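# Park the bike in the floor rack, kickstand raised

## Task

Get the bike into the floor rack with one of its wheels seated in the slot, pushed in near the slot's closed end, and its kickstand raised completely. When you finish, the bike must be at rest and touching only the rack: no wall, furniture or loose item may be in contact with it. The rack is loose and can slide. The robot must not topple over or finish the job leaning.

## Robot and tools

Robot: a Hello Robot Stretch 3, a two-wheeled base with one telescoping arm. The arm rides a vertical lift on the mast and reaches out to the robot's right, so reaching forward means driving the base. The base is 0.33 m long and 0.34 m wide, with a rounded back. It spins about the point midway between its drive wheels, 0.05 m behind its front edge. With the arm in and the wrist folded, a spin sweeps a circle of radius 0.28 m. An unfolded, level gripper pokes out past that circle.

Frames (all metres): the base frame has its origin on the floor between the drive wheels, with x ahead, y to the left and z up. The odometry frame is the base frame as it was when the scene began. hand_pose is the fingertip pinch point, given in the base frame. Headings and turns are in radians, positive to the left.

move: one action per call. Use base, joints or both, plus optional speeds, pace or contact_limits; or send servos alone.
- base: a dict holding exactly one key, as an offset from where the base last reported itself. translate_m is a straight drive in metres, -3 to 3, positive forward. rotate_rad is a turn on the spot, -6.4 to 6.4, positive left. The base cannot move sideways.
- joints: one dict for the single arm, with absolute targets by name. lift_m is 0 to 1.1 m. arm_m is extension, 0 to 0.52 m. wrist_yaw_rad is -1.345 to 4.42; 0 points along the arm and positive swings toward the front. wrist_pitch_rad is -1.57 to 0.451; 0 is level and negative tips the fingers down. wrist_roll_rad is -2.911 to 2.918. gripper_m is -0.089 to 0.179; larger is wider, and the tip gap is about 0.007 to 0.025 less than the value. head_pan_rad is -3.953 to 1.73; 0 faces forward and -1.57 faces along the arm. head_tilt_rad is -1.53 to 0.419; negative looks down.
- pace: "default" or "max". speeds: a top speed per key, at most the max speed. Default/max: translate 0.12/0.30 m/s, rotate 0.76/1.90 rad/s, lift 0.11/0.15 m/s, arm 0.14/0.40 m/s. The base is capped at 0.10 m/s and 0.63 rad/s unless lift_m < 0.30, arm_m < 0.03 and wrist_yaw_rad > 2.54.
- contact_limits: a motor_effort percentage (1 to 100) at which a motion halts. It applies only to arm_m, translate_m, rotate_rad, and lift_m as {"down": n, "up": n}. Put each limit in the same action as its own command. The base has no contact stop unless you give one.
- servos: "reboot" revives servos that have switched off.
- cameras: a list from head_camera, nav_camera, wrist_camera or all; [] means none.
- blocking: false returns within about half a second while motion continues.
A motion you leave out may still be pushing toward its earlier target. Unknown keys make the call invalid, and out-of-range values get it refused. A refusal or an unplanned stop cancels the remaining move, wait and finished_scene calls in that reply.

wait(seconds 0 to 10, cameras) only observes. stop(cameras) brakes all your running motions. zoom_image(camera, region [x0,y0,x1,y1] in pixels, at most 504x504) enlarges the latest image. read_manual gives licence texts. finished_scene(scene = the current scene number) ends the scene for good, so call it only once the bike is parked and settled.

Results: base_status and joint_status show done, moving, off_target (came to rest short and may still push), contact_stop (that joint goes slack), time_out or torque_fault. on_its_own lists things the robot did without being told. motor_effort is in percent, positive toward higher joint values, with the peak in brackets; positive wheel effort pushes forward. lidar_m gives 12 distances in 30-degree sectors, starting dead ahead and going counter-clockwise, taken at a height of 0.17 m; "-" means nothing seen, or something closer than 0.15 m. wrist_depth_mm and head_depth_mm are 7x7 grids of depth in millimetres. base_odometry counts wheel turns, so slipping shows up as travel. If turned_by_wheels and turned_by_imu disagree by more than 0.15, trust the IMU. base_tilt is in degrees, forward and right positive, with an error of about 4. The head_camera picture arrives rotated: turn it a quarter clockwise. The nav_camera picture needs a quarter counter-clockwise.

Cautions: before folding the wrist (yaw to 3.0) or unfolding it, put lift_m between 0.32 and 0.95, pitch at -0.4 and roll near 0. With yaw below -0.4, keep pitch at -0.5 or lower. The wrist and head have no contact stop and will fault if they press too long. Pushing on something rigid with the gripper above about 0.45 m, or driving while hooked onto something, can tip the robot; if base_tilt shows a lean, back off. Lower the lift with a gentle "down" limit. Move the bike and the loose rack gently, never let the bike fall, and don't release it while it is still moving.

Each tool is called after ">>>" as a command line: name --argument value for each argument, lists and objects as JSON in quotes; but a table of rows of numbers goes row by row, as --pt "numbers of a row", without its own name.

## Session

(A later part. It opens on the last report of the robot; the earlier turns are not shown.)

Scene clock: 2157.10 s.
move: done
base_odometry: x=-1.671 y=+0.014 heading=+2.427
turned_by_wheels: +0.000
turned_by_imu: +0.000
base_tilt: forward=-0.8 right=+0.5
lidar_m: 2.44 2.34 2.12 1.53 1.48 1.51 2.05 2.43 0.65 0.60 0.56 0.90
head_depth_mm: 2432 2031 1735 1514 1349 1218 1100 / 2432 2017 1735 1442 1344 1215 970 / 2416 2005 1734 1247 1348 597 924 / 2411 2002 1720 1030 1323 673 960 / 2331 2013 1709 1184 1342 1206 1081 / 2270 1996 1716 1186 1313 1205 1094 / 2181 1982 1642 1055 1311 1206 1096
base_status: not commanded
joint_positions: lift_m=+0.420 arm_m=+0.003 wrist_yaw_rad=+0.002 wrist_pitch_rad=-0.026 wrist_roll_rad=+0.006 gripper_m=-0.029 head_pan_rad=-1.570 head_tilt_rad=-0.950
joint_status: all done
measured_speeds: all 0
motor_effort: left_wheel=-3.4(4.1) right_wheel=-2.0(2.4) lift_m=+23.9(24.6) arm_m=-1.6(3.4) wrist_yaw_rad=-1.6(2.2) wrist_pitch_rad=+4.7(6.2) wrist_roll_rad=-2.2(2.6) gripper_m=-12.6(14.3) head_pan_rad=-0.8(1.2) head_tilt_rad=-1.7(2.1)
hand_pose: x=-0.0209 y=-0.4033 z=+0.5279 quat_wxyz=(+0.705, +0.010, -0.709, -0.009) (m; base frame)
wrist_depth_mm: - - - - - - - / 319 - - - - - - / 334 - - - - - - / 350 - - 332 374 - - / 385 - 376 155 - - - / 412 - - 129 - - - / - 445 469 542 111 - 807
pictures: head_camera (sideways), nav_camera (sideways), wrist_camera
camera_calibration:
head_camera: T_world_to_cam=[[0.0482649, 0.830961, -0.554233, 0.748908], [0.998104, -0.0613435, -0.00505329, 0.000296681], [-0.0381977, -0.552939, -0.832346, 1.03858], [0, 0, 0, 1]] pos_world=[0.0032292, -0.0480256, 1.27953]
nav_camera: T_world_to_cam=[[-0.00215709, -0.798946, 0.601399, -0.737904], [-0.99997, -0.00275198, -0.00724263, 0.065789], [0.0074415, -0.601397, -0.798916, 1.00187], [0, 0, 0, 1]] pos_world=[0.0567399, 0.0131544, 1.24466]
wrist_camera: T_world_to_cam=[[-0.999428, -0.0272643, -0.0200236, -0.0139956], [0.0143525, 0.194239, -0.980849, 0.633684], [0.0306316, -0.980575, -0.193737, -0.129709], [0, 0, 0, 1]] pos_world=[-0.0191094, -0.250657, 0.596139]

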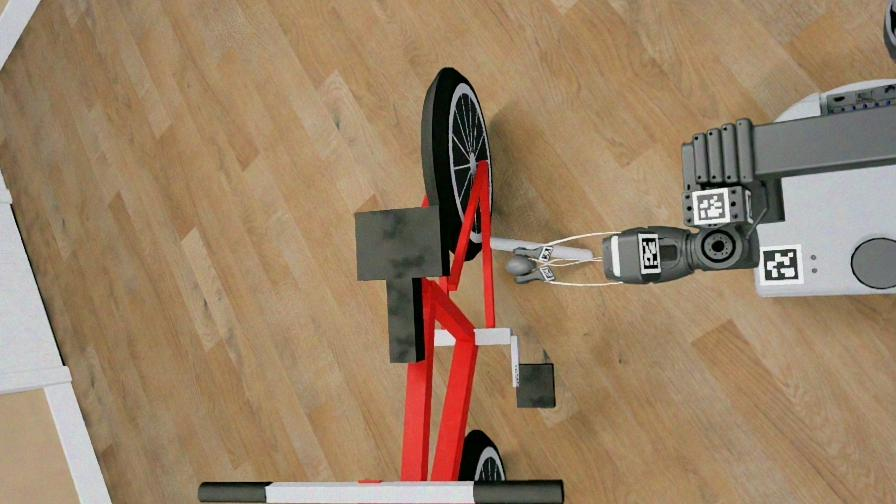

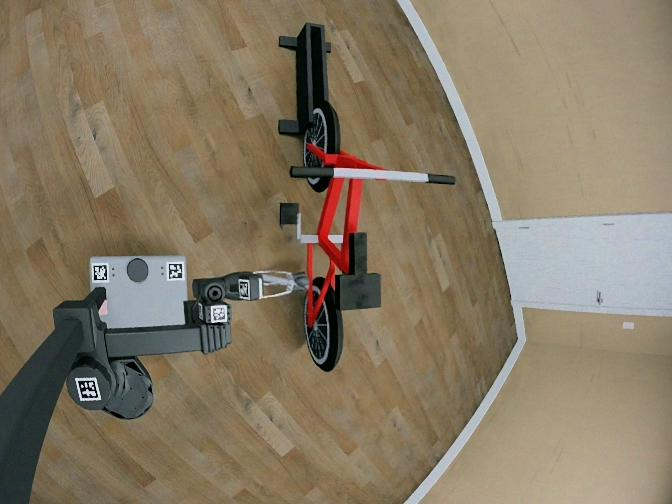

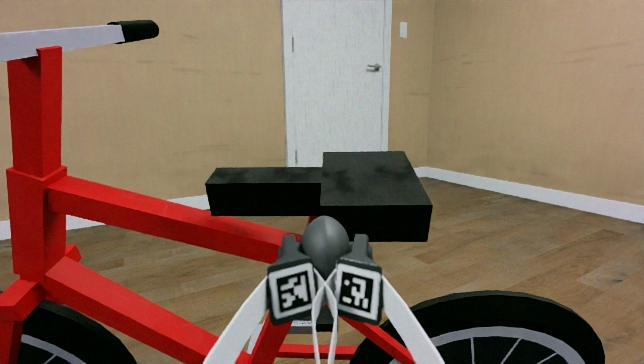

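>>> move --base '{"translate_m": -0.055}' --joints '{"arm_m": 0.1, "lift_m": 0.38}' --cameras '[]'

>>> move --joints '{"arm_m": 0.19}' --speeds '{"arm_m": 0.03}' --contact_limits '{"arm_m": 40}'

Scene clock: 2175.27 s.
move: done
base_odometry: x=-1.629 y=-0.022 heading=+2.427
turned_by_wheels: +0.000
turned_by_imu: -0.001
base_tilt: forward=-0.8 right=+0.4
lidar_m: 2.49 2.39 2.08 1.50 1.45 1.48 2.00 2.38 0.65 0.61 0.58 0.90
head_depth_mm: 2426 2023 1728 1518 1350 1211 1109 / 2419 2024 1728 1468 1349 1212 981 / 2403 2030 1733 1362 1342 667 928 / 2390 1993 1727 1122 801 1176 959 / 2347 1981 1722 1079 1336 1203 1086 / 2282 1986 1717 1203 1309 1205 1093 / 2211 1978 1721 1126 1338 1207 1093
base_status: done
joint_positions: lift_m=+0.380 arm_m=+0.100 wrist_yaw_rad=+0.002 wrist_pitch_rad=-0.025 wrist_roll_rad=+0.006 gripper_m=-0.029 head_pan_rad=-1.570 head_tilt_rad=-0.950
joint_status: all done
measured_speeds: all 0
motor_effort: left_wheel=-4.2(8.5) right_wheel=-2.1(6.4) lift_m=+25.8(28.3) arm_m=+12.3(14.1) wrist_yaw_rad=-1.5(2.2) wrist_pitch_rad=+4.4(4.6) wrist_roll_rad=-2.5(2.5) gripper_m=-13.6(14.4) head_pan_rad=-1.4(1.8) head_tilt_rad=-1.2(2.6)
hand_pose: x=-0.0210 y=-0.5005 z=+0.4883 quat_wxyz=(+0.705, +0.010, -0.709, -0.008) (m; base frame)
wrist_depth_mm: - - - - - - - / - - - - - - - / - - - 282 - - - / - 235 209 194 - - - / 269 278 274 195 - - - / - - 284 129 - - - / 357 853 268 279 311 309 719
pictures: none
No camera images: "cameras" was empty.

Scene clock: 2178.90 s.
move: done
base_odometry: x=-1.629 y=-0.022 heading=+2.427
turned_by_wheels: +0.000
turned_by_imu: -0.001
base_tilt: forward=-0.8 right=+0.5
lidar_m: 2.49 2.39 2.09 1.50 1.44 1.48 2.00 2.38 0.71 0.62 0.79 0.93
head_depth_mm: 2430 2004 1727 1526 1347 1212 1106 / 2461 2016 1723 1459 1344 1208 983 / 2408 2008 1725 1302 773 659 927 / 2423 1995 1705 1146 774 1205 953 / 2353 2016 1687 1437 1345 1206 1085 / 2292 1993 1702 1248 1316 1200 1087 / 2208 1983 1720 1423 1331 1203 1093
base_status: not commanded
joint_positions: lift_m=+0.380 arm_m=+0.190 wrist_yaw_rad=+0.006 wrist_pitch_rad=-0.015 wrist_roll_rad=+0.006 gripper_m=-0.029 head_pan_rad=-1.570 head_tilt_rad=-0.950
joint_status: all done
measured_speeds: all 0
motor_effort: left_wheel=-4.4(4.8) right_wheel=-1.1(2.9) lift_m=+30.2(31.2) arm_m=+5.6(20.6) wrist_yaw_rad=-4.8(10.4) wrist_pitch_rad=+2.7(4.6) wrist_roll_rad=-2.1(2.5) gripper_m=-12.3(13.9) head_pan_rad=-1.2(2.1) head_tilt_rad=-1.0(3.3)
contact_limits: arm_m 40 (drawing in: default 31, maximum 56; extending or still: default 39, maximum 69)
hand_pose: x=-0.0200 y=-0.5910 z=+0.4907 quat_wxyz=(+0.705, +0.008, -0.709, -0.004) (m; base frame)
wrist_depth_mm: - - - - - - - / - - - - - - - / - - - 246 - - - / 226 221 171 171 - - - / 243 251 243 162 - - - / - 940 250 129 - - - / 836 835 229 340 275 270 797
pictures: head_camera (sideways), nav_camera (sideways), wrist_camera
camera_calibration:
head_camera: T_world_to_cam=[[0.0482649, 0.830961, -0.554233, 0.748908], [0.998104, -0.0613435, -0.00505329, 0.000296681], [-0.0381977, -0.552939, -0.832346, 1.03858], [0, 0, 0, 1]] pos_world=[0.0032292, -0.0480256, 1.27953]
nav_camera: T_world_to_cam=[[-0.00215709, -0.798946, 0.601399, -0.737904], [-0.99997, -0.00275198, -0.00724263, 0.065789], [0.0074415, -0.601397, -0.798916, 1.00187], [0, 0, 0, 1]] pos_world=[0.0567399, 0.0131544, 1.24466]
wrist_camera: T_world_to_cam=[[-0.999332, -0.0308737, -0.0195456, -0.0213039], [0.0135563, 0.183482, -0.98293, 0.628293], [0.033933, -0.982538, -0.182941, -0.327327], [0, 0, 0, 1]] pos_world=[-0.0186998, -0.43755, 0.55727]

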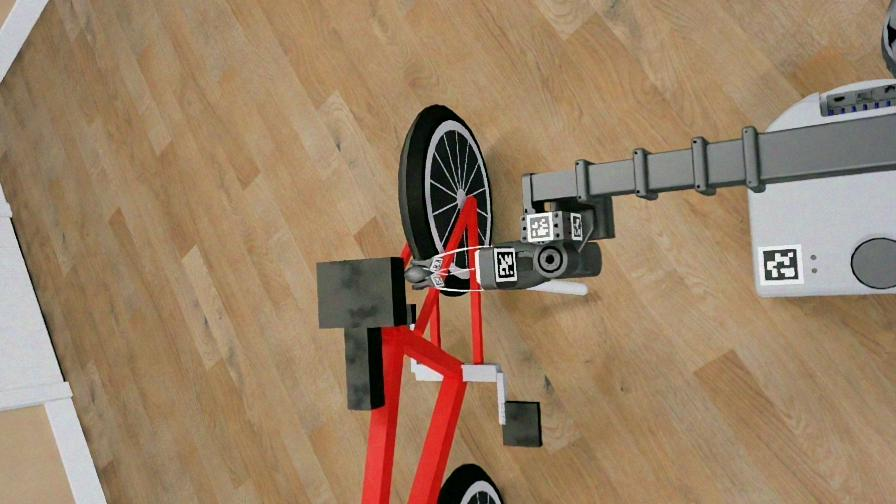

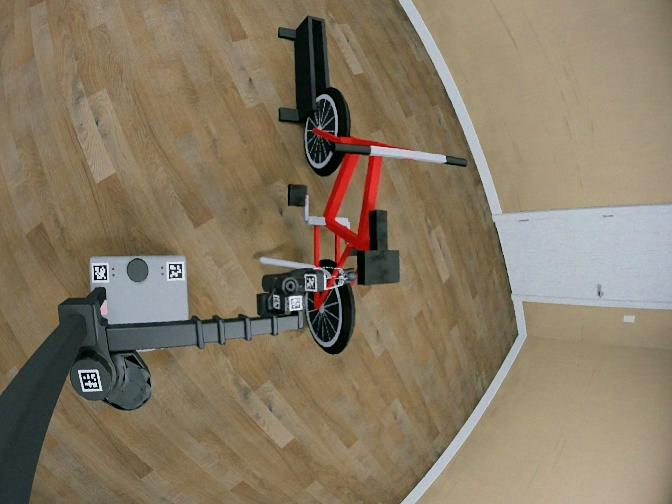

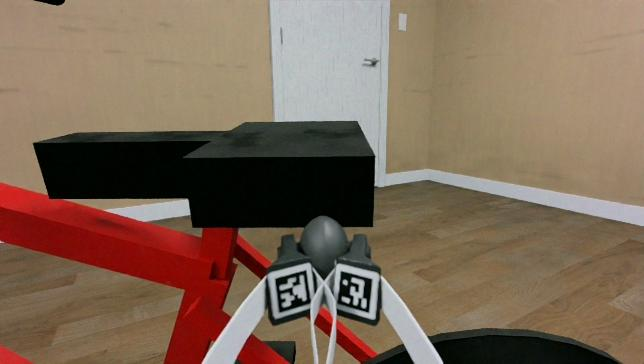

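>>> zoom_image --camera "nav_camera" --region '[240, 0, 440, 200]'

Scaled by 2.520 from the camera's 672x504 image, which has a finer 792x594 frame.

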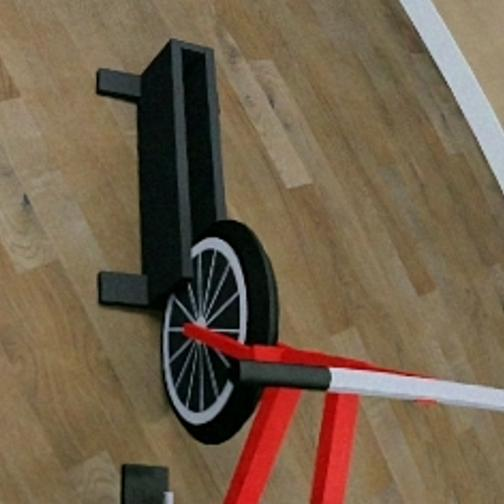

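>>> move --joints '{"head_pan_rad": -0.75, "head_tilt_rad": -0.75}' --cameras '["head_camera"]'

>>> zoom_image --camera "head_camera" --region '[200, 0, 700, 504]'

Scene clock: 2192.40 s.
move: done
base_odometry: x=-1.629 y=-0.022 heading=+2.427
turned_by_wheels: +0.000
turned_by_imu: -0.001
base_tilt: forward=-0.8 right=+0.5
lidar_m: 2.49 2.39 2.08 1.50 1.45 1.48 2.00 2.38 0.71 0.62 0.79 0.93
head_depth_mm: 1958 2213 2208 1778 1160 1260 1074 / 2007 2304 2201 1638 1401 1262 1135 / 2046 2350 2209 1777 1395 1297 1135 / 2086 2397 2154 1768 1455 1291 1133 / 2133 2483 2180 1638 1495 1286 1132 / 2202 2498 2166 1683 1489 1285 1131 / 2266 2537 2196 1763 1481 1282 1135
base_status: not commanded
joint_positions: lift_m=+0.380 arm_m=+0.190 wrist_yaw_rad=+0.006 wrist_pitch_rad=-0.015 wrist_roll_rad=+0.006 gripper_m=-0.029 head_pan_rad=-0.728 head_tilt_rad=-0.750
joint_status: all done
measured_speeds: all 0
motor_effort: left_wheel=-3.9(5.0) right_wheel=-1.3(2.1) lift_m=+31.6(33.2) arm_m=-9.5(10.3) wrist_yaw_rad=-4.8(5.3) wrist_pitch_rad=+2.6(2.9) wrist_roll_rad=-1.9(2.4) gripper_m=-11.9(12.4) head_pan_rad=-1.4(6.6) head_tilt_rad=+1.3(4.0)
contact_limits: arm_m 40 (drawing in: default 31, maximum 56; extending or still: default 39, maximum 69)
hand_pose: x=-0.0200 y=-0.5908 z=+0.4907 quat_wxyz=(+0.705, +0.008, -0.709, -0.004) (m; base frame)
wrist_depth_mm: - - - - - - - / - - - - - - - / - - - 246 - - - / 225 221 170 170 - - - / 244 249 242 162 - - - / - 981 251 129 - - - / 858 821 229 339 278 274 807
pictures: head_camera (sideways)
camera_calibration:
head_camera: T_world_to_cam=[[-0.492881, 0.505058, -0.708509, 0.953185], [0.710426, 0.703733, 0.00743851, -0.0141847], [0.502358, -0.499677, -0.705663, 0.870491], [0, 0, 0, 1]] pos_world=[0.0425863, -0.0364673, 1.28972]

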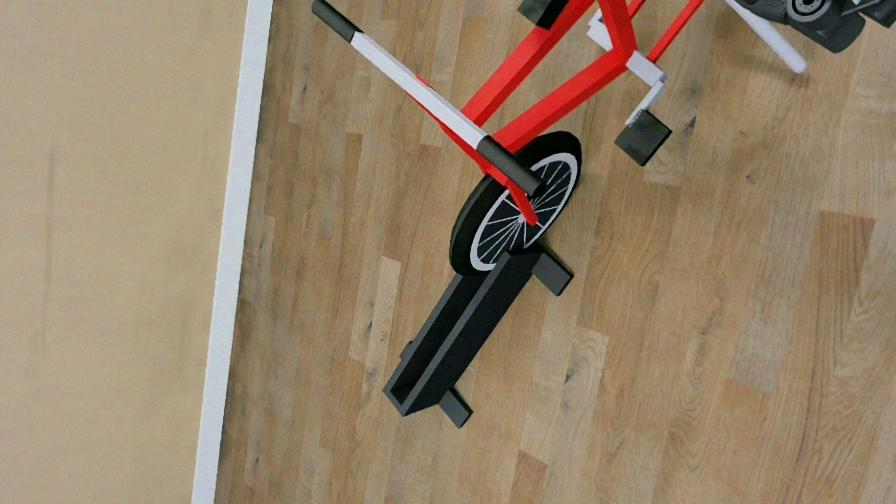

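Scaled by 1.000.

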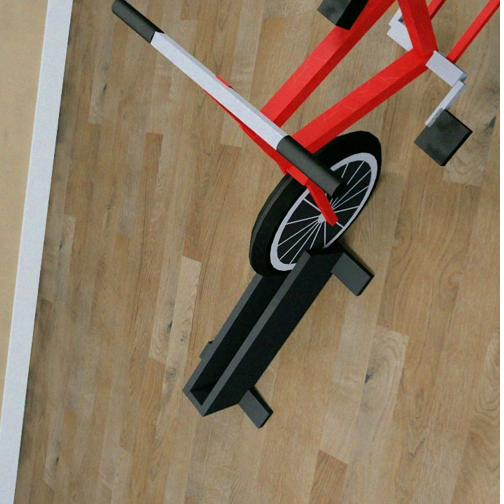

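>>> move --joints '{"arm_m": 0.16}' --speeds '{"arm_m": 0.03}'

>>> zoom_image --camera "head_camera" --region '[200, 0, 700, 504]'

Scene clock: 2203.03 s.
move: done
base_odometry: x=-1.629 y=-0.022 heading=+2.427
turned_by_wheels: +0.000
turned_by_imu: -0.001
base_tilt: forward=-0.9 right=+0.4
lidar_m: 2.50 2.39 2.09 1.50 1.44 1.48 2.00 2.38 0.70 0.61 0.58 0.93
head_depth_mm: 1970 2227 2183 1775 1074 1268 658 / 2001 2308 2191 1726 1392 1263 1132 / 2024 2327 2197 1778 1368 1263 1128 / 2093 2387 2165 1776 1461 1296 1133 / 2133 2460 2189 1638 1491 1281 1130 / 2165 2519 2176 1678 1492 1285 1137 / 2219 2488 2183 1782 1485 1288 1135
base_status: not commanded
joint_positions: lift_m=+0.380 arm_m=+0.160 wrist_yaw_rad=-0.006 wrist_pitch_rad=-0.043 wrist_roll_rad=+0.006 gripper_m=-0.029 head_pan_rad=-0.750 head_tilt_rad=-0.750
joint_status: all done
measured_speeds: all 0
motor_effort: left_wheel=-3.7(5.0) right_wheel=-0.9(2.3) lift_m=+31.9(33.1) arm_m=-9.6(12.2) wrist_yaw_rad=+4.1(5.2) wrist_pitch_rad=+7.8(8.1) wrist_roll_rad=-2.3(2.4) gripper_m=-11.8(13.0) head_pan_rad=-2.9(3.6) head_tilt_rad=+1.3(2.1)
hand_pose: x=-0.0229 y=-0.5599 z=+0.4836 quat_wxyz=(+0.705, +0.013, -0.709, -0.018) (m; base frame)
wrist_depth_mm: - - - - - - - / - - - - - - - / - 224 220 216 - - - / 223 220 167 168 - - - / 243 250 248 157 - - - / - 960 251 128 - - - / 791 794 232 482 281 277 738
pictures: head_camera (sideways), nav_camera (sideways), wrist_camera
camera_calibration:
head_camera: T_world_to_cam=[[-0.48171, 0.515688, -0.708534, 0.953186], [0.72566, 0.688014, 0.00739922, -0.0142658], [0.491297, -0.510591, -0.705637, 0.870486], [0, 0, 0, 1]] pos_world=[0.0418443, -0.0372693, 1.28972]
nav_camera: T_world_to_cam=[[0.483342, -0.454183, 0.748397, -0.932354], [-0.679244, -0.733882, -0.00669346, 0.0631605], [0.552275, -0.505109, -0.663217, 0.822081], [0, 0, 0, 1]] pos_world=[0.0395319, 0.0381342, 1.24341]
wrist_camera: T_world_to_cam=[[-0.999613, -0.019105, -0.0202068, -0.0164259], [0.0157331, 0.210622, -0.977441, 0.62823], [0.02293, -0.977381, -0.21024, -0.28223], [0, 0, 0, 1]] pos_world=[-0.019832, -0.408479, 0.55439]

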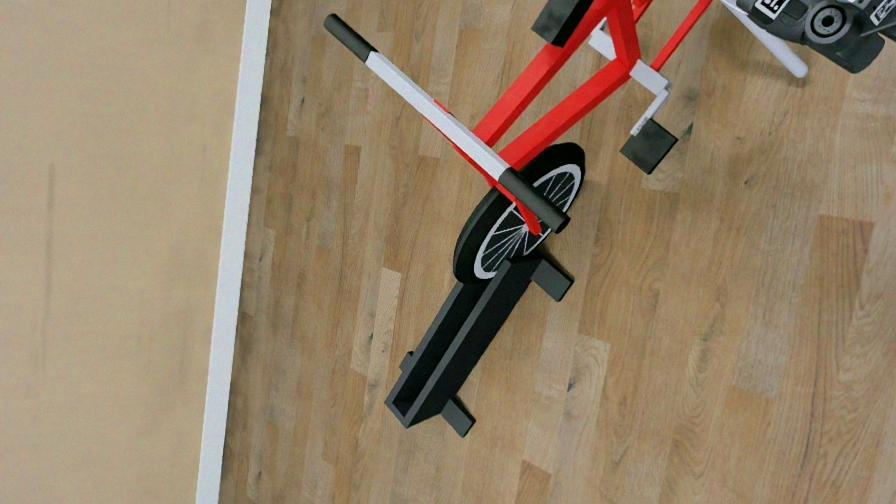

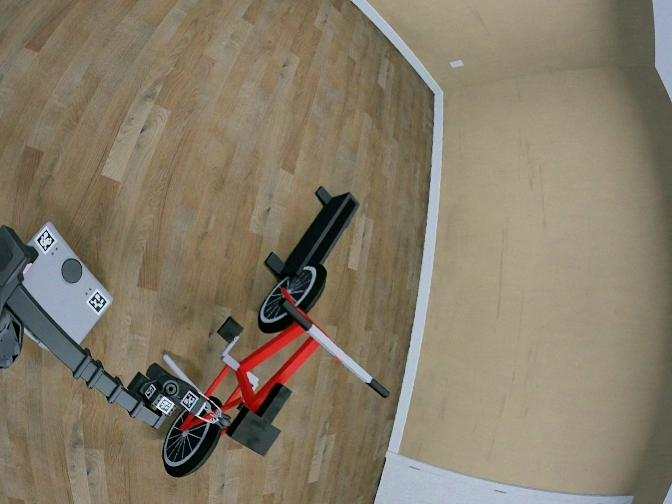

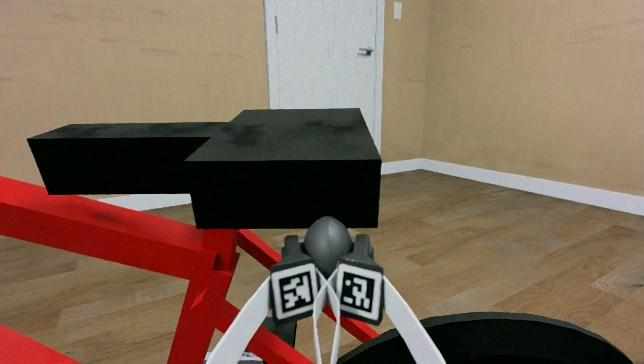

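Scaled by 1.000.

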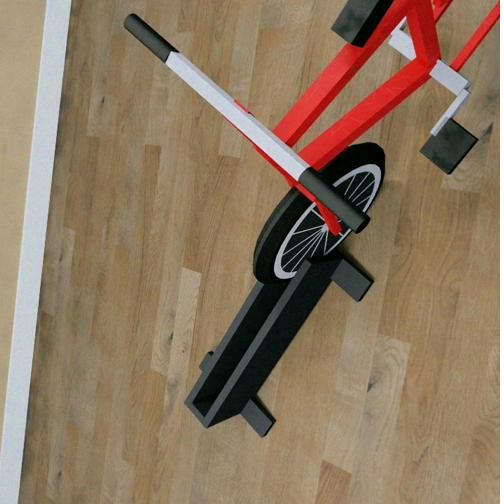

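>>> move --joints '{"arm_m": 0.205, "head_tilt_rad": -0.7}' --speeds '{"arm_m": 0.03}' --cameras '["head_camera"]'

>>> zoom_image --camera "head_camera" --region '[350, 150, 600, 450]'

>>> move --joints '{"arm_m": 0.225}' --speeds '{"arm_m": 0.03}' --cameras '["head_camera"]'

>>> zoom_image --camera "head_camera" --region '[350, 150, 600, 450]'

Scene clock: 2217.27 s.
move: done
base_odometry: x=-1.629 y=-0.022 heading=+2.427
turned_by_wheels: +0.000
turned_by_imu: -0.001
base_tilt: forward=-0.8 right=+0.5
lidar_m: 2.48 2.39 2.09 1.50 1.44 1.48 2.00 2.38 0.71 0.62 0.79 0.93
head_depth_mm: 1957 2187 2355 1813 1197 1261 1086 / 1959 2241 2349 1819 1447 1269 1148 / 2033 2284 2389 1878 1272 1285 1147 / 2047 2327 2364 1871 1463 1317 1149 / 2090 2432 2363 1871 1510 1316 1150 / 2152 2457 2362 1739 1557 1322 1150 / 2201 2520 2349 1847 1547 1317 1147
base_status: not commanded
joint_positions: lift_m=+0.380 arm_m=+0.205 wrist_yaw_rad=+0.003 wrist_pitch_rad=-0.040 wrist_roll_rad=+0.005 gripper_m=-0.029 head_pan_rad=-0.750 head_tilt_rad=-0.700
joint_status: all done
measured_speeds: all 0
motor_effort: left_wheel=-4.1(5.3) right_wheel=+0.4(0.7) lift_m=+30.0(33.0) arm_m=+13.6(18.3) wrist_yaw_rad=-2.4(5.3) wrist_pitch_rad=+7.4(8.0) wrist_roll_rad=-2.2(2.5) gripper_m=-11.9(13.1) head_pan_rad=-2.4(3.5) head_tilt_rad=+2.2(3.9)
hand_pose: x=-0.0207 y=-0.6051 z=+0.4843 quat_wxyz=(+0.705, +0.016, -0.709, -0.014) (m; base frame)
wrist_depth_mm: - - - - - - - / - - - - - - - / 206 204 188 183 - - - / 215 211 163 159 - - - / 234 237 236 166 - - - / - 931 240 129 - - - / 807 752 217 720 268 261 760
pictures: head_camera (sideways)
camera_calibration:
head_camera: T_world_to_cam=[[-0.455385, 0.491336, -0.742438, 0.997151], [0.725441, 0.688204, 0.0104853, -0.0182637], [0.5161, -0.53382, -0.669833, 0.82384], [0, 0, 0, 1]] pos_world=[0.0421523, -0.0375847, 1.29235]

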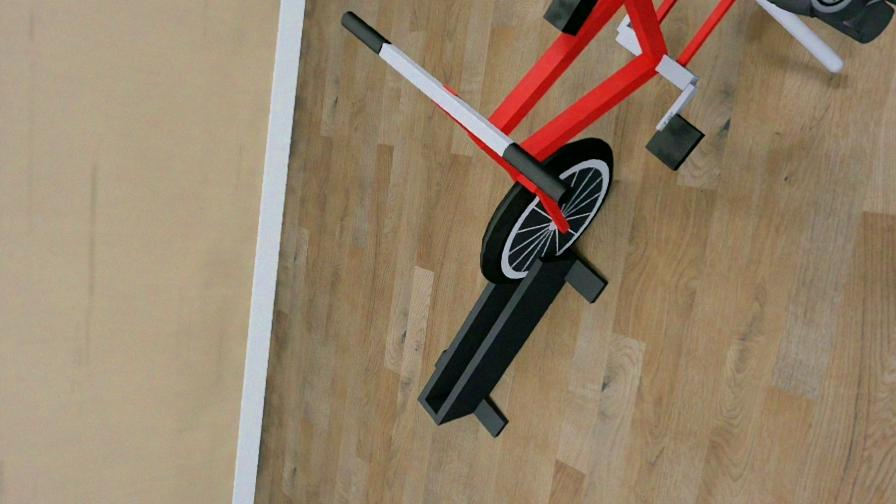

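Scaled by 1.680 from the camera's 896x504 image, which has a finer 1280x720 frame.

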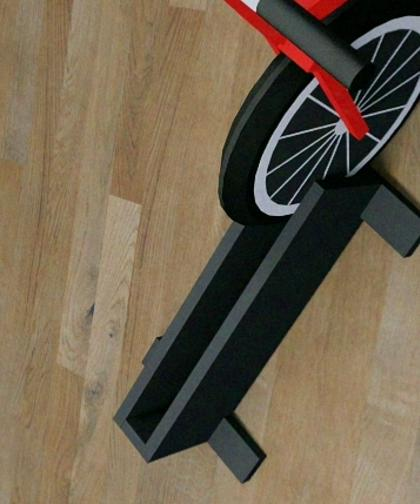

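Scene clock: 2218.60 s.
move: done
base_odometry: x=-1.629 y=-0.022 heading=+2.427
turned_by_wheels: +0.000
turned_by_imu: +0.000
base_tilt: forward=-0.9 right=+0.5
lidar_m: 2.48 2.39 2.08 1.50 1.45 1.48 2.00 2.38 0.65 0.61 0.57 0.92
head_depth_mm: 1947 2198 2373 1798 1536 1240 1102 / 1972 2248 2363 1869 1134 1272 1149 / 2023 2286 2370 1866 1201 1322 1145 / 2086 2353 2350 1861 1436 1317 1142 / 2097 2395 2358 1867 1498 1310 1147 / 2148 2461 2381 1713 1542 1321 1145 / 2183 2550 2347 1866 1549 1313 1145
base_status: not commanded
joint_positions: lift_m=+0.380 arm_m=+0.225 wrist_yaw_rad=-0.002 wrist_pitch_rad=-0.117 wrist_roll_rad=+0.002 gripper_m=-0.029 head_pan_rad=-0.750 head_tilt_rad=-0.700
joint_status: all done
measured_speeds: all 0
on_its_own: wrist_pitch_rad is at rest, and its effort (+21.5) is outside its rest range (-8 to +12)
motor_effort: left_wheel=-4.0(5.1) right_wheel=+0.3(1.1) lift_m=+41.5(41.5) arm_m=+10.9(15.9) wrist_yaw_rad=+2.1(3.0) wrist_pitch_rad=+21.5(22.2) wrist_roll_rad=-1.0(2.3) gripper_m=-12.3(12.3) head_pan_rad=-2.3(3.5) head_tilt_rad=+1.1(3.8)
hand_pose: x=-0.0221 y=-0.6217 z=+0.4648 quat_wxyz=(+0.705, +0.041, -0.706, -0.043) (m; base frame)
wrist_depth_mm: - - - - - - - / - - - 165 - - - / - 119 118 116 116 - - / - - 86 - 80 - - / - - - - - - - / - - - 76 - 844 869 / 690 177 86 272 - 694 701
pictures: head_camera (sideways)
camera_calibration:
head_camera: T_world_to_cam=[[-0.45536, 0.491312, -0.742469, 0.99719], [0.725404, 0.688243, 0.0105345, -0.0183245], [0.516174, -0.533793, -0.669798, 0.823793], [0, 0, 0, 1]] pos_world=[0.0421522, -0.0375845, 1.29235]

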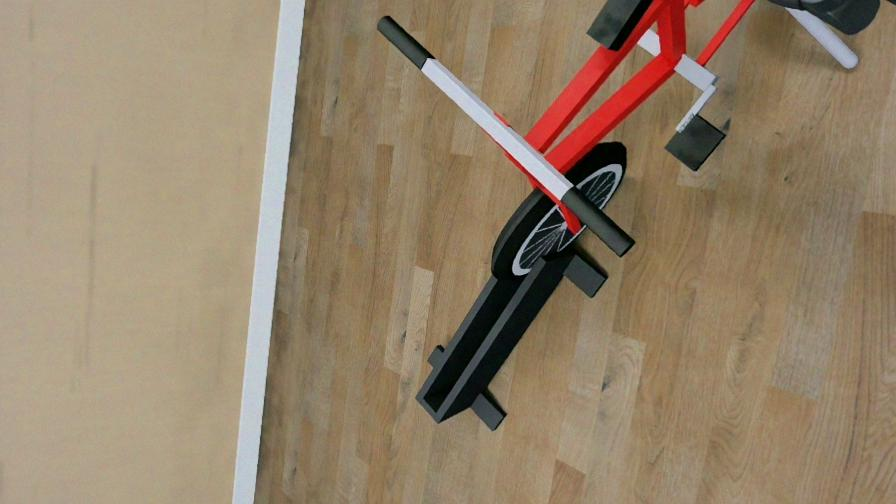

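Scaled by 1.680 from the camera's 896x504 image, which has a finer 1280x720 frame.

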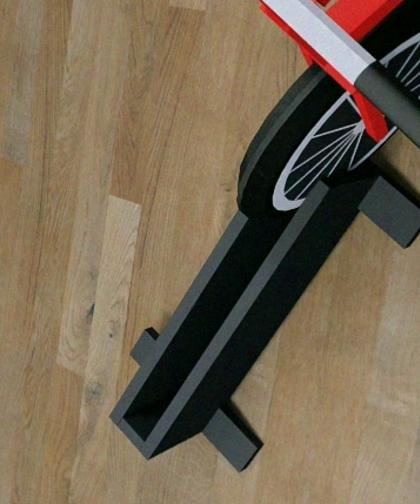

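>>> move --joints '{"lift_m": 0.36}' --cameras '["wrist_camera"]'

Scene clock: 2228.70 s.
move: done
base_odometry: x=-1.629 y=-0.022 heading=+2.427
turned_by_wheels: +0.000
turned_by_imu: -0.001
base_tilt: forward=-0.9 right=+0.6
lidar_m: 2.49 2.39 2.08 1.49 1.45 1.48 2.00 2.38 0.65 0.61 0.58 0.92
head_depth_mm: 1928 2195 2368 1832 1555 1168 1097 / 1968 2251 2346 1865 1441 1271 1147 / 1994 2292 2340 1866 1196 1321 1147 / 2057 2351 2359 1880 1438 1316 1152 / 2112 2416 2376 1861 1514 1318 1147 / 2164 2471 2350 1723 1546 1319 1146 / 2199 2525 2342 1866 1545 1319 1145
base_status: not commanded
joint_positions: lift_m=+0.360 arm_m=+0.225 wrist_yaw_rad=-0.002 wrist_pitch_rad=-0.026 wrist_roll_rad=+0.001 gripper_m=-0.029 head_pan_rad=-0.750 head_tilt_rad=-0.700
joint_status: all done
measured_speeds: all 0
motor_effort: left_wheel=-3.7(5.1) right_wheel=+0.4(0.8) lift_m=+26.0(38.3) arm_m=-0.2(10.7) wrist_yaw_rad=+2.0(2.6) wrist_pitch_rad=+4.8(21.4) wrist_roll_rad=-0.2(1.2) gripper_m=-10.2(13.4) head_pan_rad=-2.3(3.1) head_tilt_rad=+1.2(3.2)
hand_pose: x=-0.0219 y=-0.6254 z=+0.4679 quat_wxyz=(+0.707, +0.009, -0.707, -0.010) (m; base frame)
wrist_depth_mm: - - - - - - - / - - - - - - - / - 130 128 115 125 - - / - - 85 - - - - / - - - - - - - / - - - - - - - / - - - - 76 765 764
pictures: wrist_camera
camera_calibration:
wrist_camera: T_world_to_cam=[[-0.999614, -0.0233627, -0.0150609, -0.0221873], [0.0102404, 0.194196, -0.980909, 0.617891], [0.0258414, -0.980685, -0.193882, -0.359202], [0, 0, 0, 1]] pos_world=[-0.0192239, -0.472774, 0.536118]

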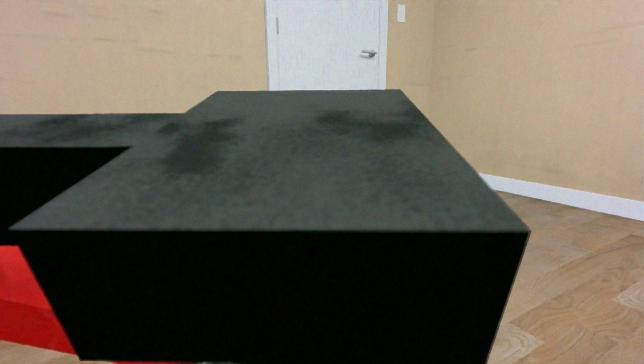

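>>> move --joints '{"arm_m": 0.08}' --cameras '["head_camera"]'

>>> move --base '{"translate_m": 0.095}' --joints '{"lift_m": 0.29, "gripper_m": 0.12, "wrist_pitch_rad": 0.0}' --cameras '["wrist_camera", "nav_camera"]'

Scene clock: 2254.50 s.
move: done
base_odometry: x=-1.629 y=-0.022 heading=+2.427
turned_by_wheels: +0.000
turned_by_imu: -0.001
base_tilt: forward=-0.8 right=+0.5
lidar_m: 2.49 2.39 2.09 1.50 1.44 1.48 2.00 2.38 0.65 0.61 0.58 0.92
head_depth_mm: 1952 2213 2357 1814 1546 1166 1108 / 1987 2266 2356 1863 1433 1260 1151 / 2024 2287 2382 1882 1200 1321 1143 / 2066 2355 2371 1881 1443 1324 1149 / 2106 2422 2351 1872 1514 1315 1150 / 2129 2476 2373 1733 1544 1325 1147 / 2188 2506 2350 1872 1550 1319 1144
base_status: not commanded
joint_positions: lift_m=+0.360 arm_m=+0.080 wrist_yaw_rad=-0.002 wrist_pitch_rad=-0.026 wrist_roll_rad=+0.001 gripper_m=-0.029 head_pan_rad=-0.750 head_tilt_rad=-0.700
joint_status: all done
measured_speeds: all 0
motor_effort: left_wheel=-4.0(4.7) right_wheel=+0.4(0.9) lift_m=+31.2(33.3) arm_m=-12.4(16.5) wrist_yaw_rad=+1.7(2.3) wrist_pitch_rad=+4.7(11.1) wrist_roll_rad=-0.5(1.0) gripper_m=-10.6(13.6) head_pan_rad=-2.0(3.0) head_tilt_rad=+1.7(3.1)
hand_pose: x=-0.0219 y=-0.4805 z=+0.4680 quat_wxyz=(+0.707, +0.009, -0.707, -0.010) (m; base frame)
wrist_depth_mm: - - - - - - - / - - - - - - - / - - 260 235 - - - / 282 292 221 213 - - - / - - 296 162 - - - / 965 - 317 128 - 327 - / 366 388 451 310 324 327 731
pictures: head_camera (sideways)
camera_calibration:
head_camera: T_world_to_cam=[[-0.455236, 0.491181, -0.742631, 0.99739], [0.725401, 0.688246, 0.0105372, -0.0183276], [0.516289, -0.533908, -0.669618, 0.823552], [0, 0, 0, 1]] pos_world=[0.0421518, -0.037584, 1.29235]

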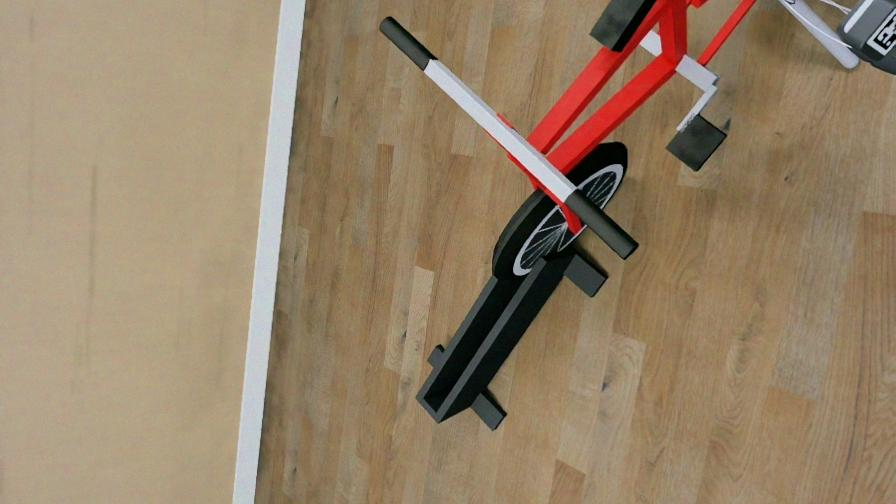

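Scene clock: 2256.57 s.
move: done
base_odometry: x=-1.701 y=+0.040 heading=+2.427
turned_by_wheels: +0.000
turned_by_imu: +0.000
base_tilt: forward=-0.7 right=+0.5
lidar_m: 2.41 2.31 2.15 1.55 1.49 1.53 2.07 2.46 0.65 0.55 0.56 0.92
head_depth_mm: 1891 2132 2329 1868 1501 1239 1122 / 1928 2185 2369 1871 1053 1288 1145 / 1987 2245 2351 1867 1278 1292 1150 / 2011 2271 2363 1868 1441 1314 1146 / 2080 2360 2348 1868 1516 1316 1144 / 2107 2414 2374 1872 1543 1320 1145 / 2135 2463 2357 1878 1559 1311 1150
base_status: done
joint_positions: lift_m=+0.290 arm_m=+0.080 wrist_yaw_rad=-0.002 wrist_pitch_rad=-0.025 wrist_roll_rad=+0.001 gripper_m=+0.120 head_pan_rad=-0.750 head_tilt_rad=-0.700
joint_status: all done
measured_speeds: all 0
motor_effort: left_wheel=-2.4(6.4) right_wheel=+12.0(12.7) lift_m=+23.0(30.3) arm_m=-10.2(13.2) wrist_yaw_rad=+1.6(2.1) wrist_pitch_rad=+4.4(6.0) wrist_roll_rad=-0.7(0.8) gripper_m=+0.1(93.2) head_pan_rad=-1.9(3.3) head_tilt_rad=+0.5(2.7)
hand_pose: x=-0.0219 y=-0.4805 z=+0.3983 quat_wxyz=(+0.707, +0.008, -0.707, -0.010) (m; base frame)
wrist_depth_mm: - - - 236 231 191 - / 259 272 - 260 203 199 - / - - 271 278 - - - / 369 - - 285 - - - / 322 363 - 339 270 319 308 / 370 121 831 469 830 126 312 / - 629 382 646 381 118 -
pictures: nav_camera (sideways), wrist_camera
camera_calibration:
nav_camera: T_world_to_cam=[[0.455438, -0.428373, 0.780432, -0.974003], [-0.679108, -0.734009, -0.00658364, 0.0629775], [0.575664, -0.526999, -0.625207, 0.772548], [0, 0, 0, 1]] pos_world=[0.0416378, 0.0361218, 1.24356]
wrist_camera: T_world_to_cam=[[-0.999614, -0.0233852, -0.0150275, -0.0197755], [0.0102397, 0.19281, -0.981183, 0.520843], [0.0258426, -0.980957, -0.192496, -0.231293], [0, 0, 0, 1]] pos_world=[-0.0191239, -0.327775, 0.466222]

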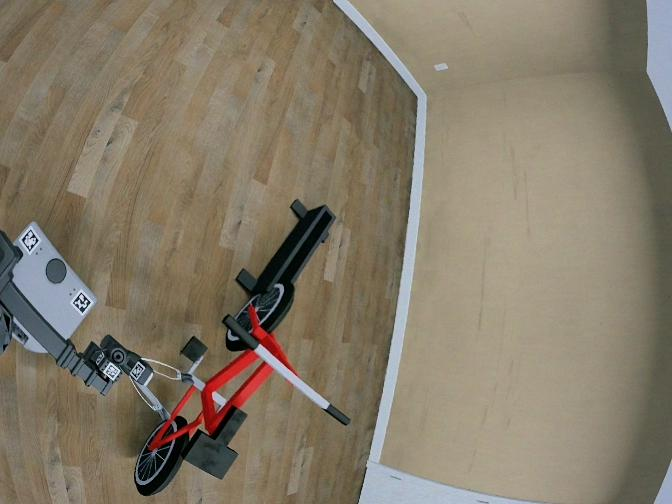

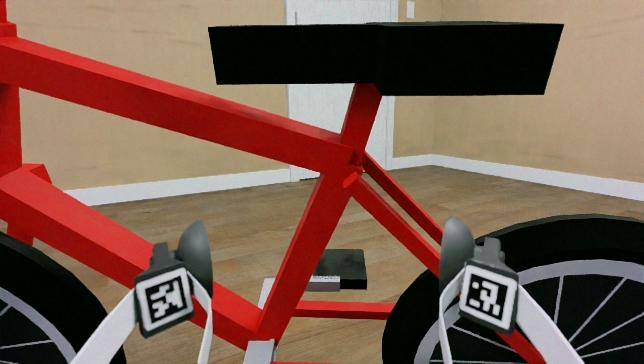

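>>> move --joints '{"arm_m": 0.16, "gripper_m": 0.08}' --speeds '{"arm_m": 0.05}' --contact_limits '{"arm_m": 35}' --cameras '["wrist_camera"]'

Scene clock: 2270.47 s.
move: done
base_odometry: x=-1.701 y=+0.040 heading=+2.427
turned_by_wheels: +0.000
turned_by_imu: -0.001
base_tilt: forward=-0.8 right=+0.5
lidar_m: 2.41 2.31 2.16 1.55 1.50 1.54 2.07 2.46 0.65 0.55 0.56 0.92
head_depth_mm: 1892 2131 2318 1867 1511 1237 799 / 1934 2201 2368 1861 1054 1292 1146 / 1963 2226 2329 1865 1277 1295 1145 / 2021 2323 2336 1872 1444 1318 1147 / 2058 2342 2348 1869 1495 1318 1149 / 2094 2386 2386 1874 1549 1318 1144 / 2150 2471 2361 1862 1541 1323 1150
base_status: not commanded
joint_positions: lift_m=+0.290 arm_m=+0.160 wrist_yaw_rad=-0.002 wrist_pitch_rad=-0.025 wrist_roll_rad=+0.001 gripper_m=+0.080 head_pan_rad=-0.750 head_tilt_rad=-0.700
joint_status: all done
measured_speeds: all 0
motor_effort: left_wheel=-2.6(3.1) right_wheel=+11.6(12.0) lift_m=+24.9(26.1) arm_m=+12.3(14.8) wrist_yaw_rad=+2.0(2.4) wrist_pitch_rad=+4.4(4.6) wrist_roll_rad=-0.7(0.8) gripper_m=-0.2(94.3) head_pan_rad=-1.3(2.8) head_tilt_rad=+1.2(2.5)
contact_limits: arm_m 35 (drawing in: default 31, maximum 56; extending or still: default 39, maximum 69)
hand_pose: x=-0.0219 y=-0.5605 z=+0.3983 quat_wxyz=(+0.707, +0.008, -0.707, -0.010) (m; base frame)
wrist_depth_mm: - - 160 158 129 119 117 / 185 197 - 193 178 125 - / - 192 196 211 - - - / - - - 203 - - - / - - - 223 176 - - / 262 961 132 252 127 252 235 / 296 266 298 356 295 246 246
pictures: wrist_camera
camera_calibration:
wrist_camera: T_world_to_cam=[[-0.999614, -0.0233852, -0.0150275, -0.0216463], [0.0102397, 0.19281, -0.981183, 0.536268], [0.0258426, -0.980957, -0.192496, -0.30977], [0, 0, 0, 1]] pos_world=[-0.0191239, -0.407775, 0.466222]

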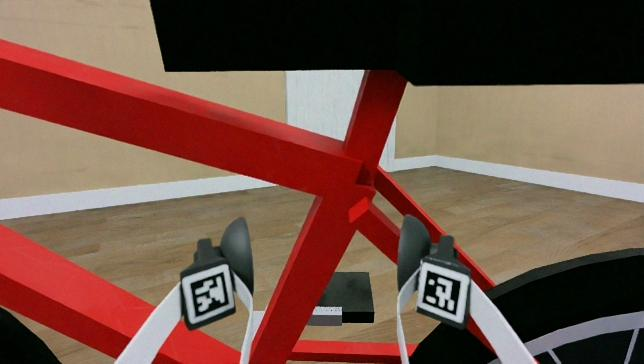

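>>> move --base '{"translate_m": 0.025}' --joints '{"lift_m": 0.25}' --cameras '["wrist_camera"]'

>>> move --joints '{"arm_m": 0.2}' --speeds '{"arm_m": 0.05}' --contact_limits '{"arm_m": 35}' --cameras '["wrist_camera"]'

Scene clock: 2282.33 s.
move: done
base_odometry: x=-1.720 y=+0.056 heading=+2.427
turned_by_wheels: +0.000
turned_by_imu: -0.001
base_tilt: forward=-0.8 right=+0.6
lidar_m: 2.38 2.29 2.17 1.57 1.51 1.54 2.09 2.48 0.66 0.54 0.56 0.91
head_depth_mm: 1895 2124 2320 1881 1477 1244 848 / 1934 2170 2345 1861 1050 1284 1150 / 1956 2226 2369 1862 1290 1292 1147 / 2002 2275 2326 1878 1447 1321 1146 / 2047 2338 2357 1890 1513 1319 1143 / 2093 2395 2363 1853 1543 1322 1151 / 2139 2458 2355 1855 1542 1322 1149
base_status: done
joint_positions: lift_m=+0.250 arm_m=+0.160 wrist_yaw_rad=-0.002 wrist_pitch_rad=-0.017 wrist_roll_rad=+0.001 gripper_m=+0.080 head_pan_rad=-0.750 head_tilt_rad=-0.700
joint_status: all done
measured_speeds: all 0
motor_effort: left_wheel=+0.0(4.3) right_wheel=+9.9(12.7) lift_m=+24.8(25.2) arm_m=+11.3(13.1) wrist_yaw_rad=+2.0(5.4) wrist_pitch_rad=+3.0(4.5) wrist_roll_rad=-0.2(0.8) gripper_m=-1.2(1.6) head_pan_rad=-1.4(2.6) head_tilt_rad=+0.8(1.9)
contact_limits: arm_m 35 (drawing in: default 31, maximum 56; extending or still: default 39, maximum 69)
hand_pose: x=-0.0220 y=-0.5608 z=+0.3602 quat_wxyz=(+0.707, +0.006, -0.707, -0.007) (m; base frame)
wrist_depth_mm: 177 177 - - 177 - - / - - 185 190 191 - - / - - - 197 201 - - / - - - - 210 - - / 247 - - 240 153 295 238 / 288 261 133 265 127 244 236 / 307 574 288 352 344 256 249
pictures: wrist_camera
camera_calibration:
wrist_camera: T_world_to_cam=[[-0.999619, -0.0232995, -0.0148125, -0.0223857], [0.0102368, 0.18549, -0.982593, 0.49539], [0.0256415, -0.98237, -0.185181, -0.320724], [0, 0, 0, 1]] pos_world=[-0.0192245, -0.407481, 0.427043]

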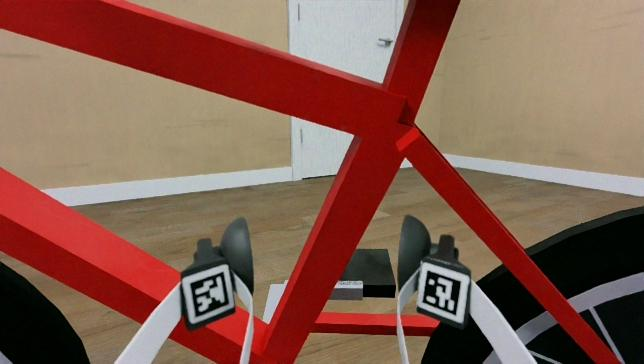

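Scene clock: 2283.77 s.
move: done
base_odometry: x=-1.720 y=+0.056 heading=+2.427
turned_by_wheels: +0.000
turned_by_imu: +0.000
base_tilt: forward=-0.8 right=+0.5
lidar_m: 2.38 2.28 2.17 1.56 1.51 1.55 2.08 2.48 0.66 0.55 0.56 0.91
head_depth_mm: 1878 2146 2281 1887 1470 1237 811 / 1907 2183 2362 1849 1051 1283 1149 / 1948 2215 2357 1876 1293 1295 1144 / 1995 2293 2334 1875 1439 1326 1149 / 2023 2312 2338 1863 1521 1320 1147 / 2083 2409 2343 1878 1543 1312 1146 / 2134 2441 2362 1857 1550 1314 1142
base_status: not commanded
joint_positions: lift_m=+0.250 arm_m=+0.200 wrist_yaw_rad=-0.002 wrist_pitch_rad=-0.017 wrist_roll_rad=+0.001 gripper_m=+0.080 head_pan_rad=-0.750 head_tilt_rad=-0.700
joint_status: all done
measured_speeds: all 0
motor_effort: left_wheel=-0.2(1.3) right_wheel=+10.5(11.0) lift_m=+25.7(27.2) arm_m=+12.5(14.0) wrist_yaw_rad=+2.1(2.3) wrist_pitch_rad=+3.0(3.1) wrist_roll_rad=-0.3(0.9) gripper_m=-1.2(2.7) head_pan_rad=-1.6(2.9) head_tilt_rad=+0.1(2.1)
contact_limits: arm_m 35 (drawing in: default 31, maximum 56; extending or still: default 39, maximum 69)
hand_pose: x=-0.0220 y=-0.6008 z=+0.3602 quat_wxyz=(+0.707, +0.006, -0.707, -0.007) (m; base frame)
wrist_depth_mm: 141 142 - - 144 - - / - - 149 151 150 - - / - - - 157 159 - - / - - - - 167 - - / - - - 201 157 144 - / 217 239 133 207 127 154 197 / 226 217 263 235 309 217 201
pictures: wrist_camera
camera_calibration:
wrist_camera: T_world_to_cam=[[-0.999619, -0.0232995, -0.0148125, -0.0233177], [0.0102368, 0.18549, -0.982593, 0.50281], [0.0256415, -0.98237, -0.185181, -0.360019], [0, 0, 0, 1]] pos_world=[-0.0192245, -0.447481, 0.427043]

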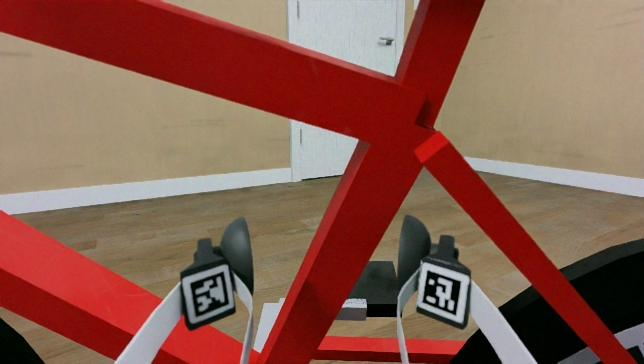

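>>> move --joints '{"arm_m": 0.22}' --speeds '{"arm_m": 0.05}' --contact_limits '{"arm_m": 35}' --cameras '[]'

>>> move --joints '{"gripper_m": -0.01}' --cameras '["wrist_camera"]'

Scene clock: 2290.67 s.
move: done
base_odometry: x=-1.720 y=+0.056 heading=+2.427
turned_by_wheels: +0.000
turned_by_imu: -0.001
base_tilt: forward=-0.8 right=+0.5
lidar_m: 2.38 2.28 2.17 1.56 1.51 1.54 2.09 2.48 0.66 0.55 0.56 0.91
head_depth_mm: 1871 2149 2295 1862 1471 1240 1086 / 1906 2199 2341 1853 1050 1283 1151 / 1977 2236 2351 1858 1296 1289 1149 / 2005 2295 2370 1860 1428 1315 1143 / 2019 2323 2344 1872 1513 1324 1144 / 2085 2401 2362 1871 1540 1312 1152 / 2134 2464 2362 1868 1542 1321 1151
base_status: not commanded
joint_positions: lift_m=+0.250 arm_m=+0.220 wrist_yaw_rad=-0.002 wrist_pitch_rad=-0.017 wrist_roll_rad=+0.001 gripper_m=+0.080 head_pan_rad=-0.750 head_tilt_rad=-0.700
joint_status: all done
measured_speeds: all 0
motor_effort: left_wheel=-1.4(1.8) right_wheel=+9.8(10.6) lift_m=+30.7(32.1) arm_m=+12.1(14.6) wrist_yaw_rad=+1.8(2.1) wrist_pitch_rad=+3.1(3.2) wrist_roll_rad=-0.5(0.8) gripper_m=+0.1(1.8) head_pan_rad=-2.3(2.4) head_tilt_rad=+0.8(1.5)
contact_limits: arm_m 35 (drawing in: default 31, maximum 56; extending or still: default 39, maximum 69)
hand_pose: x=-0.0220 y=-0.6208 z=+0.3602 quat_wxyz=(+0.707, +0.006, -0.707, -0.007) (m; base frame)
wrist_depth_mm: 123 123 125 - 141 - - / - - 129 131 132 - - / - - - 138 138 - - / - - - - 148 - - / - - - 176 156 118 - / 214 823 133 181 128 725 186 / 203 214 296 202 342 201 180
pictures: none
No camera images: "cameras" was empty.

Scene clock: 2292.10 s.
move: done
base_odometry: x=-1.720 y=+0.056 heading=+2.426
turned_by_wheels: +0.000
turned_by_imu: -0.001
base_tilt: forward=-0.8 right=+0.4
lidar_m: 2.38 2.29 2.16 1.56 1.51 1.55 2.09 2.48 0.66 0.54 0.56 0.91
head_depth_mm: 1909 2145 2318 1868 1474 1232 1105 / 1933 2188 2361 1858 1046 1292 1147 / 1969 2238 2358 1871 1298 1293 1147 / 2020 2291 2338 1850 1437 1316 1147 / 2027 2345 2357 1865 1510 1309 1147 / 2088 2395 2360 1865 1544 1316 1151 / 2156 2460 2368 1860 1549 1315 1144
base_status: not commanded
joint_positions: lift_m=+0.250 arm_m=+0.220 wrist_yaw_rad=-0.027 wrist_pitch_rad=-0.019 wrist_roll_rad=+0.006 gripper_m=-0.009 head_pan_rad=-0.750 head_tilt_rad=-0.700
joint_status: all done
measured_speeds: all 0
on_its_own: wrist_yaw_rad is at rest, and its effort (+23.1) is outside its rest range (-9 to +9)
motor_effort: left_wheel=-2.8(4.0) right_wheel=+12.7(13.2) lift_m=+31.9(33.2) arm_m=+9.2(13.3) wrist_yaw_rad=+23.1(28.1) wrist_pitch_rad=+3.4(3.5) wrist_roll_rad=-2.3(2.5) gripper_m=-17.4(100.0) head_pan_rad=-1.5(2.7) head_tilt_rad=+0.5(1.3)
contact_limits: arm_m 35 (drawing in: default 31, maximum 56; extending or still: default 39, maximum 69)
hand_pose: x=-0.0284 y=-0.6206 z=+0.3598 quat_wxyz=(+0.705, -0.003, -0.709, -0.017) (m; base frame)
wrist_depth_mm: 121 120 - - 126 - - / - 130 128 131 133 - - / - - - 139 141 - - / - - - 162 147 - - / - - - 160 - 121 - / 815 810 128 148 131 757 189 / 200 221 205 294 599 210 184
pictures: wrist_camera
camera_calibration:
wrist_camera: T_world_to_cam=[[-0.999799, 0.00194072, -0.0199791, -0.0126548], [0.0199902, 0.186627, -0.982227, 0.506999], [0.00182241, -0.982429, -0.186628, -0.379765], [0, 0, 0, 1]] pos_world=[-0.0220951, -0.467687, 0.42686]

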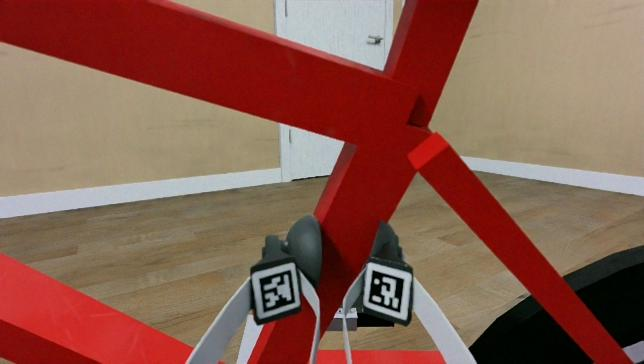

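>>> move --joints '{"wrist_yaw_rad": -0.03}' --cameras '[]'

>>> move --joints '{"arm_m": 0.25}' --speeds '{"arm_m": 0.03}' --contact_limits '{"arm_m": 45}' --cameras '["head_camera"]'

>>> zoom_image --camera "head_camera" --region '[350, 150, 650, 450]'

Scene clock: 2300.00 s.
move: done
base_odometry: x=-1.720 y=+0.056 heading=+2.426
turned_by_wheels: +0.000
turned_by_imu: -0.001
base_tilt: forward=-0.8 right=+0.5
lidar_m: 2.38 2.29 2.17 1.56 1.51 1.55 2.09 2.48 0.66 0.55 0.56 0.91
head_depth_mm: 1878 2145 2306 1866 1468 1237 1110 / 1923 2179 2347 1862 1052 1288 1145 / 1977 2232 2340 1859 1292 1290 1150 / 2004 2291 2352 1874 1444 1322 1151 / 2045 2312 2365 1863 1503 1318 1146 / 2104 2372 2357 1876 1545 1318 1145 / 2127 2465 2351 1857 1538 1322 1152
base_status: not commanded
joint_positions: lift_m=+0.250 arm_m=+0.220 wrist_yaw_rad=-0.044 wrist_pitch_rad=-0.019 wrist_roll_rad=+0.006 gripper_m=-0.009 head_pan_rad=-0.750 head_tilt_rad=-0.700
joint_status: all done
measured_speeds: all 0
on_its_own: wrist_yaw_rad is at rest, and its effort (+12.5) is outside its rest range (-9 to +9)
motor_effort: left_wheel=-3.5(3.5) right_wheel=+12.7(13.3) lift_m=+33.5(33.8) arm_m=-9.3(9.6) wrist_yaw_rad=+12.5(12.7) wrist_pitch_rad=+3.4(3.6) wrist_roll_rad=-2.1(2.5) gripper_m=-15.8(17.3) head_pan_rad=-1.6(1.9) head_tilt_rad=-1.3(1.5)
contact_limits: arm_m 35 (drawing in: default 31, maximum 56; extending or still: default 39, maximum 69)
hand_pose: x=-0.0328 y=-0.6205 z=+0.3596 quat_wxyz=(+0.705, -0.009, -0.709, -0.023) (m; base frame)
wrist_depth_mm: 119 119 - - 125 - - / - 130 129 131 136 - - / - - - 137 143 - - / - - - 155 148 - - / - - - 160 971 124 - / 822 806 129 147 131 725 191 / 198 224 205 295 598 210 186
pictures: none
No camera images: "cameras" was empty.

Scene clock: 2301.50 s.
move: done
base_odometry: x=-1.720 y=+0.056 heading=+2.426
turned_by_wheels: +0.000
turned_by_imu: +0.000
base_tilt: forward=-0.8 right=+0.5
lidar_m: 2.39 2.28 2.17 1.56 1.51 1.54 2.09 2.48 0.70 0.55 0.56 0.92
head_depth_mm: 1896 2136 2306 1867 1063 1234 1108 / 1915 2170 2334 1866 1061 1260 1145 / 1957 2235 2340 1876 1296 1321 1145 / 2006 2276 2353 1863 1447 1317 1147 / 2061 2333 2364 1869 1511 1322 1148 / 2083 2376 2371 1870 1539 1320 1152 / 2167 2460 2355 1867 1546 1315 1145
base_status: not commanded
joint_positions: lift_m=+0.250 arm_m=+0.250 wrist_yaw_rad=-0.032 wrist_pitch_rad=+0.000 wrist_roll_rad=+0.006 gripper_m=-0.009 head_pan_rad=-0.750 head_tilt_rad=-0.700
joint_status: all done
measured_speeds: all 0
motor_effort: left_wheel=-3.0(4.0) right_wheel=+10.9(13.2) lift_m=+21.1(33.7) arm_m=+17.2(21.2) wrist_yaw_rad=+2.3(12.5) wrist_pitch_rad=-0.2(4.2) wrist_roll_rad=-2.0(2.6) gripper_m=-13.3(17.6) head_pan_rad=-1.9(2.2) head_tilt_rad=-0.6(1.8)
contact_limits: arm_m 45 (drawing in: default 31, maximum 56; extending or still: default 39, maximum 69)
hand_pose: x=-0.0297 y=-0.6511 z=+0.3647 quat_wxyz=(+0.705, -0.011, -0.709, -0.012) (m; base frame)
wrist_depth_mm: 127 127 - - - - - / - 134 133 135 - - - / - - - 142 - - - / - - - 153 147 - - / - - - 157 - 123 - / 855 856 128 134 129 754 183 / 201 628 186 320 581 200 142
pictures: head_camera (sideways)
camera_calibration:
head_camera: T_world_to_cam=[[-0.455236, 0.491181, -0.742631, 0.99739], [0.725401, 0.688246, 0.0105372, -0.0183276], [0.516289, -0.533908, -0.669618, 0.823552], [0, 0, 0, 1]] pos_world=[0.0421518, -0.037584, 1.29235]

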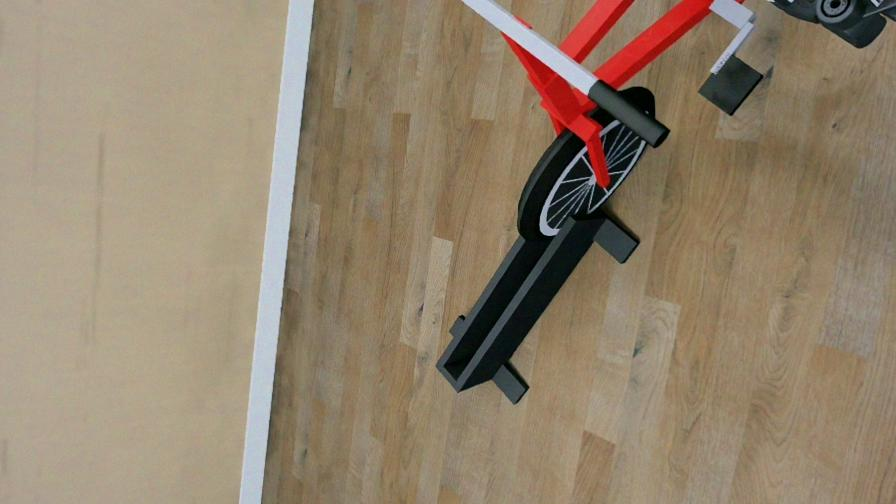

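Scaled by 1.680 from the camera's 896x504 image, which has a finer 1280x720 frame.

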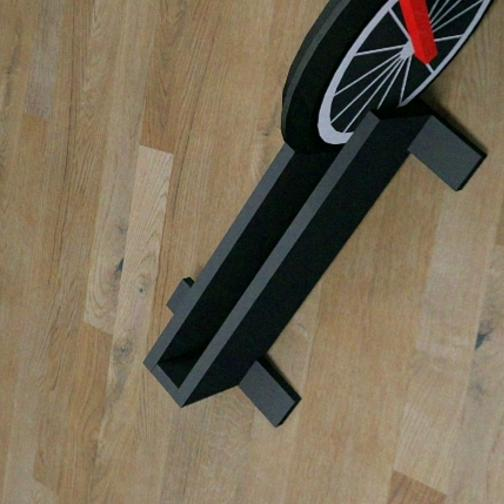

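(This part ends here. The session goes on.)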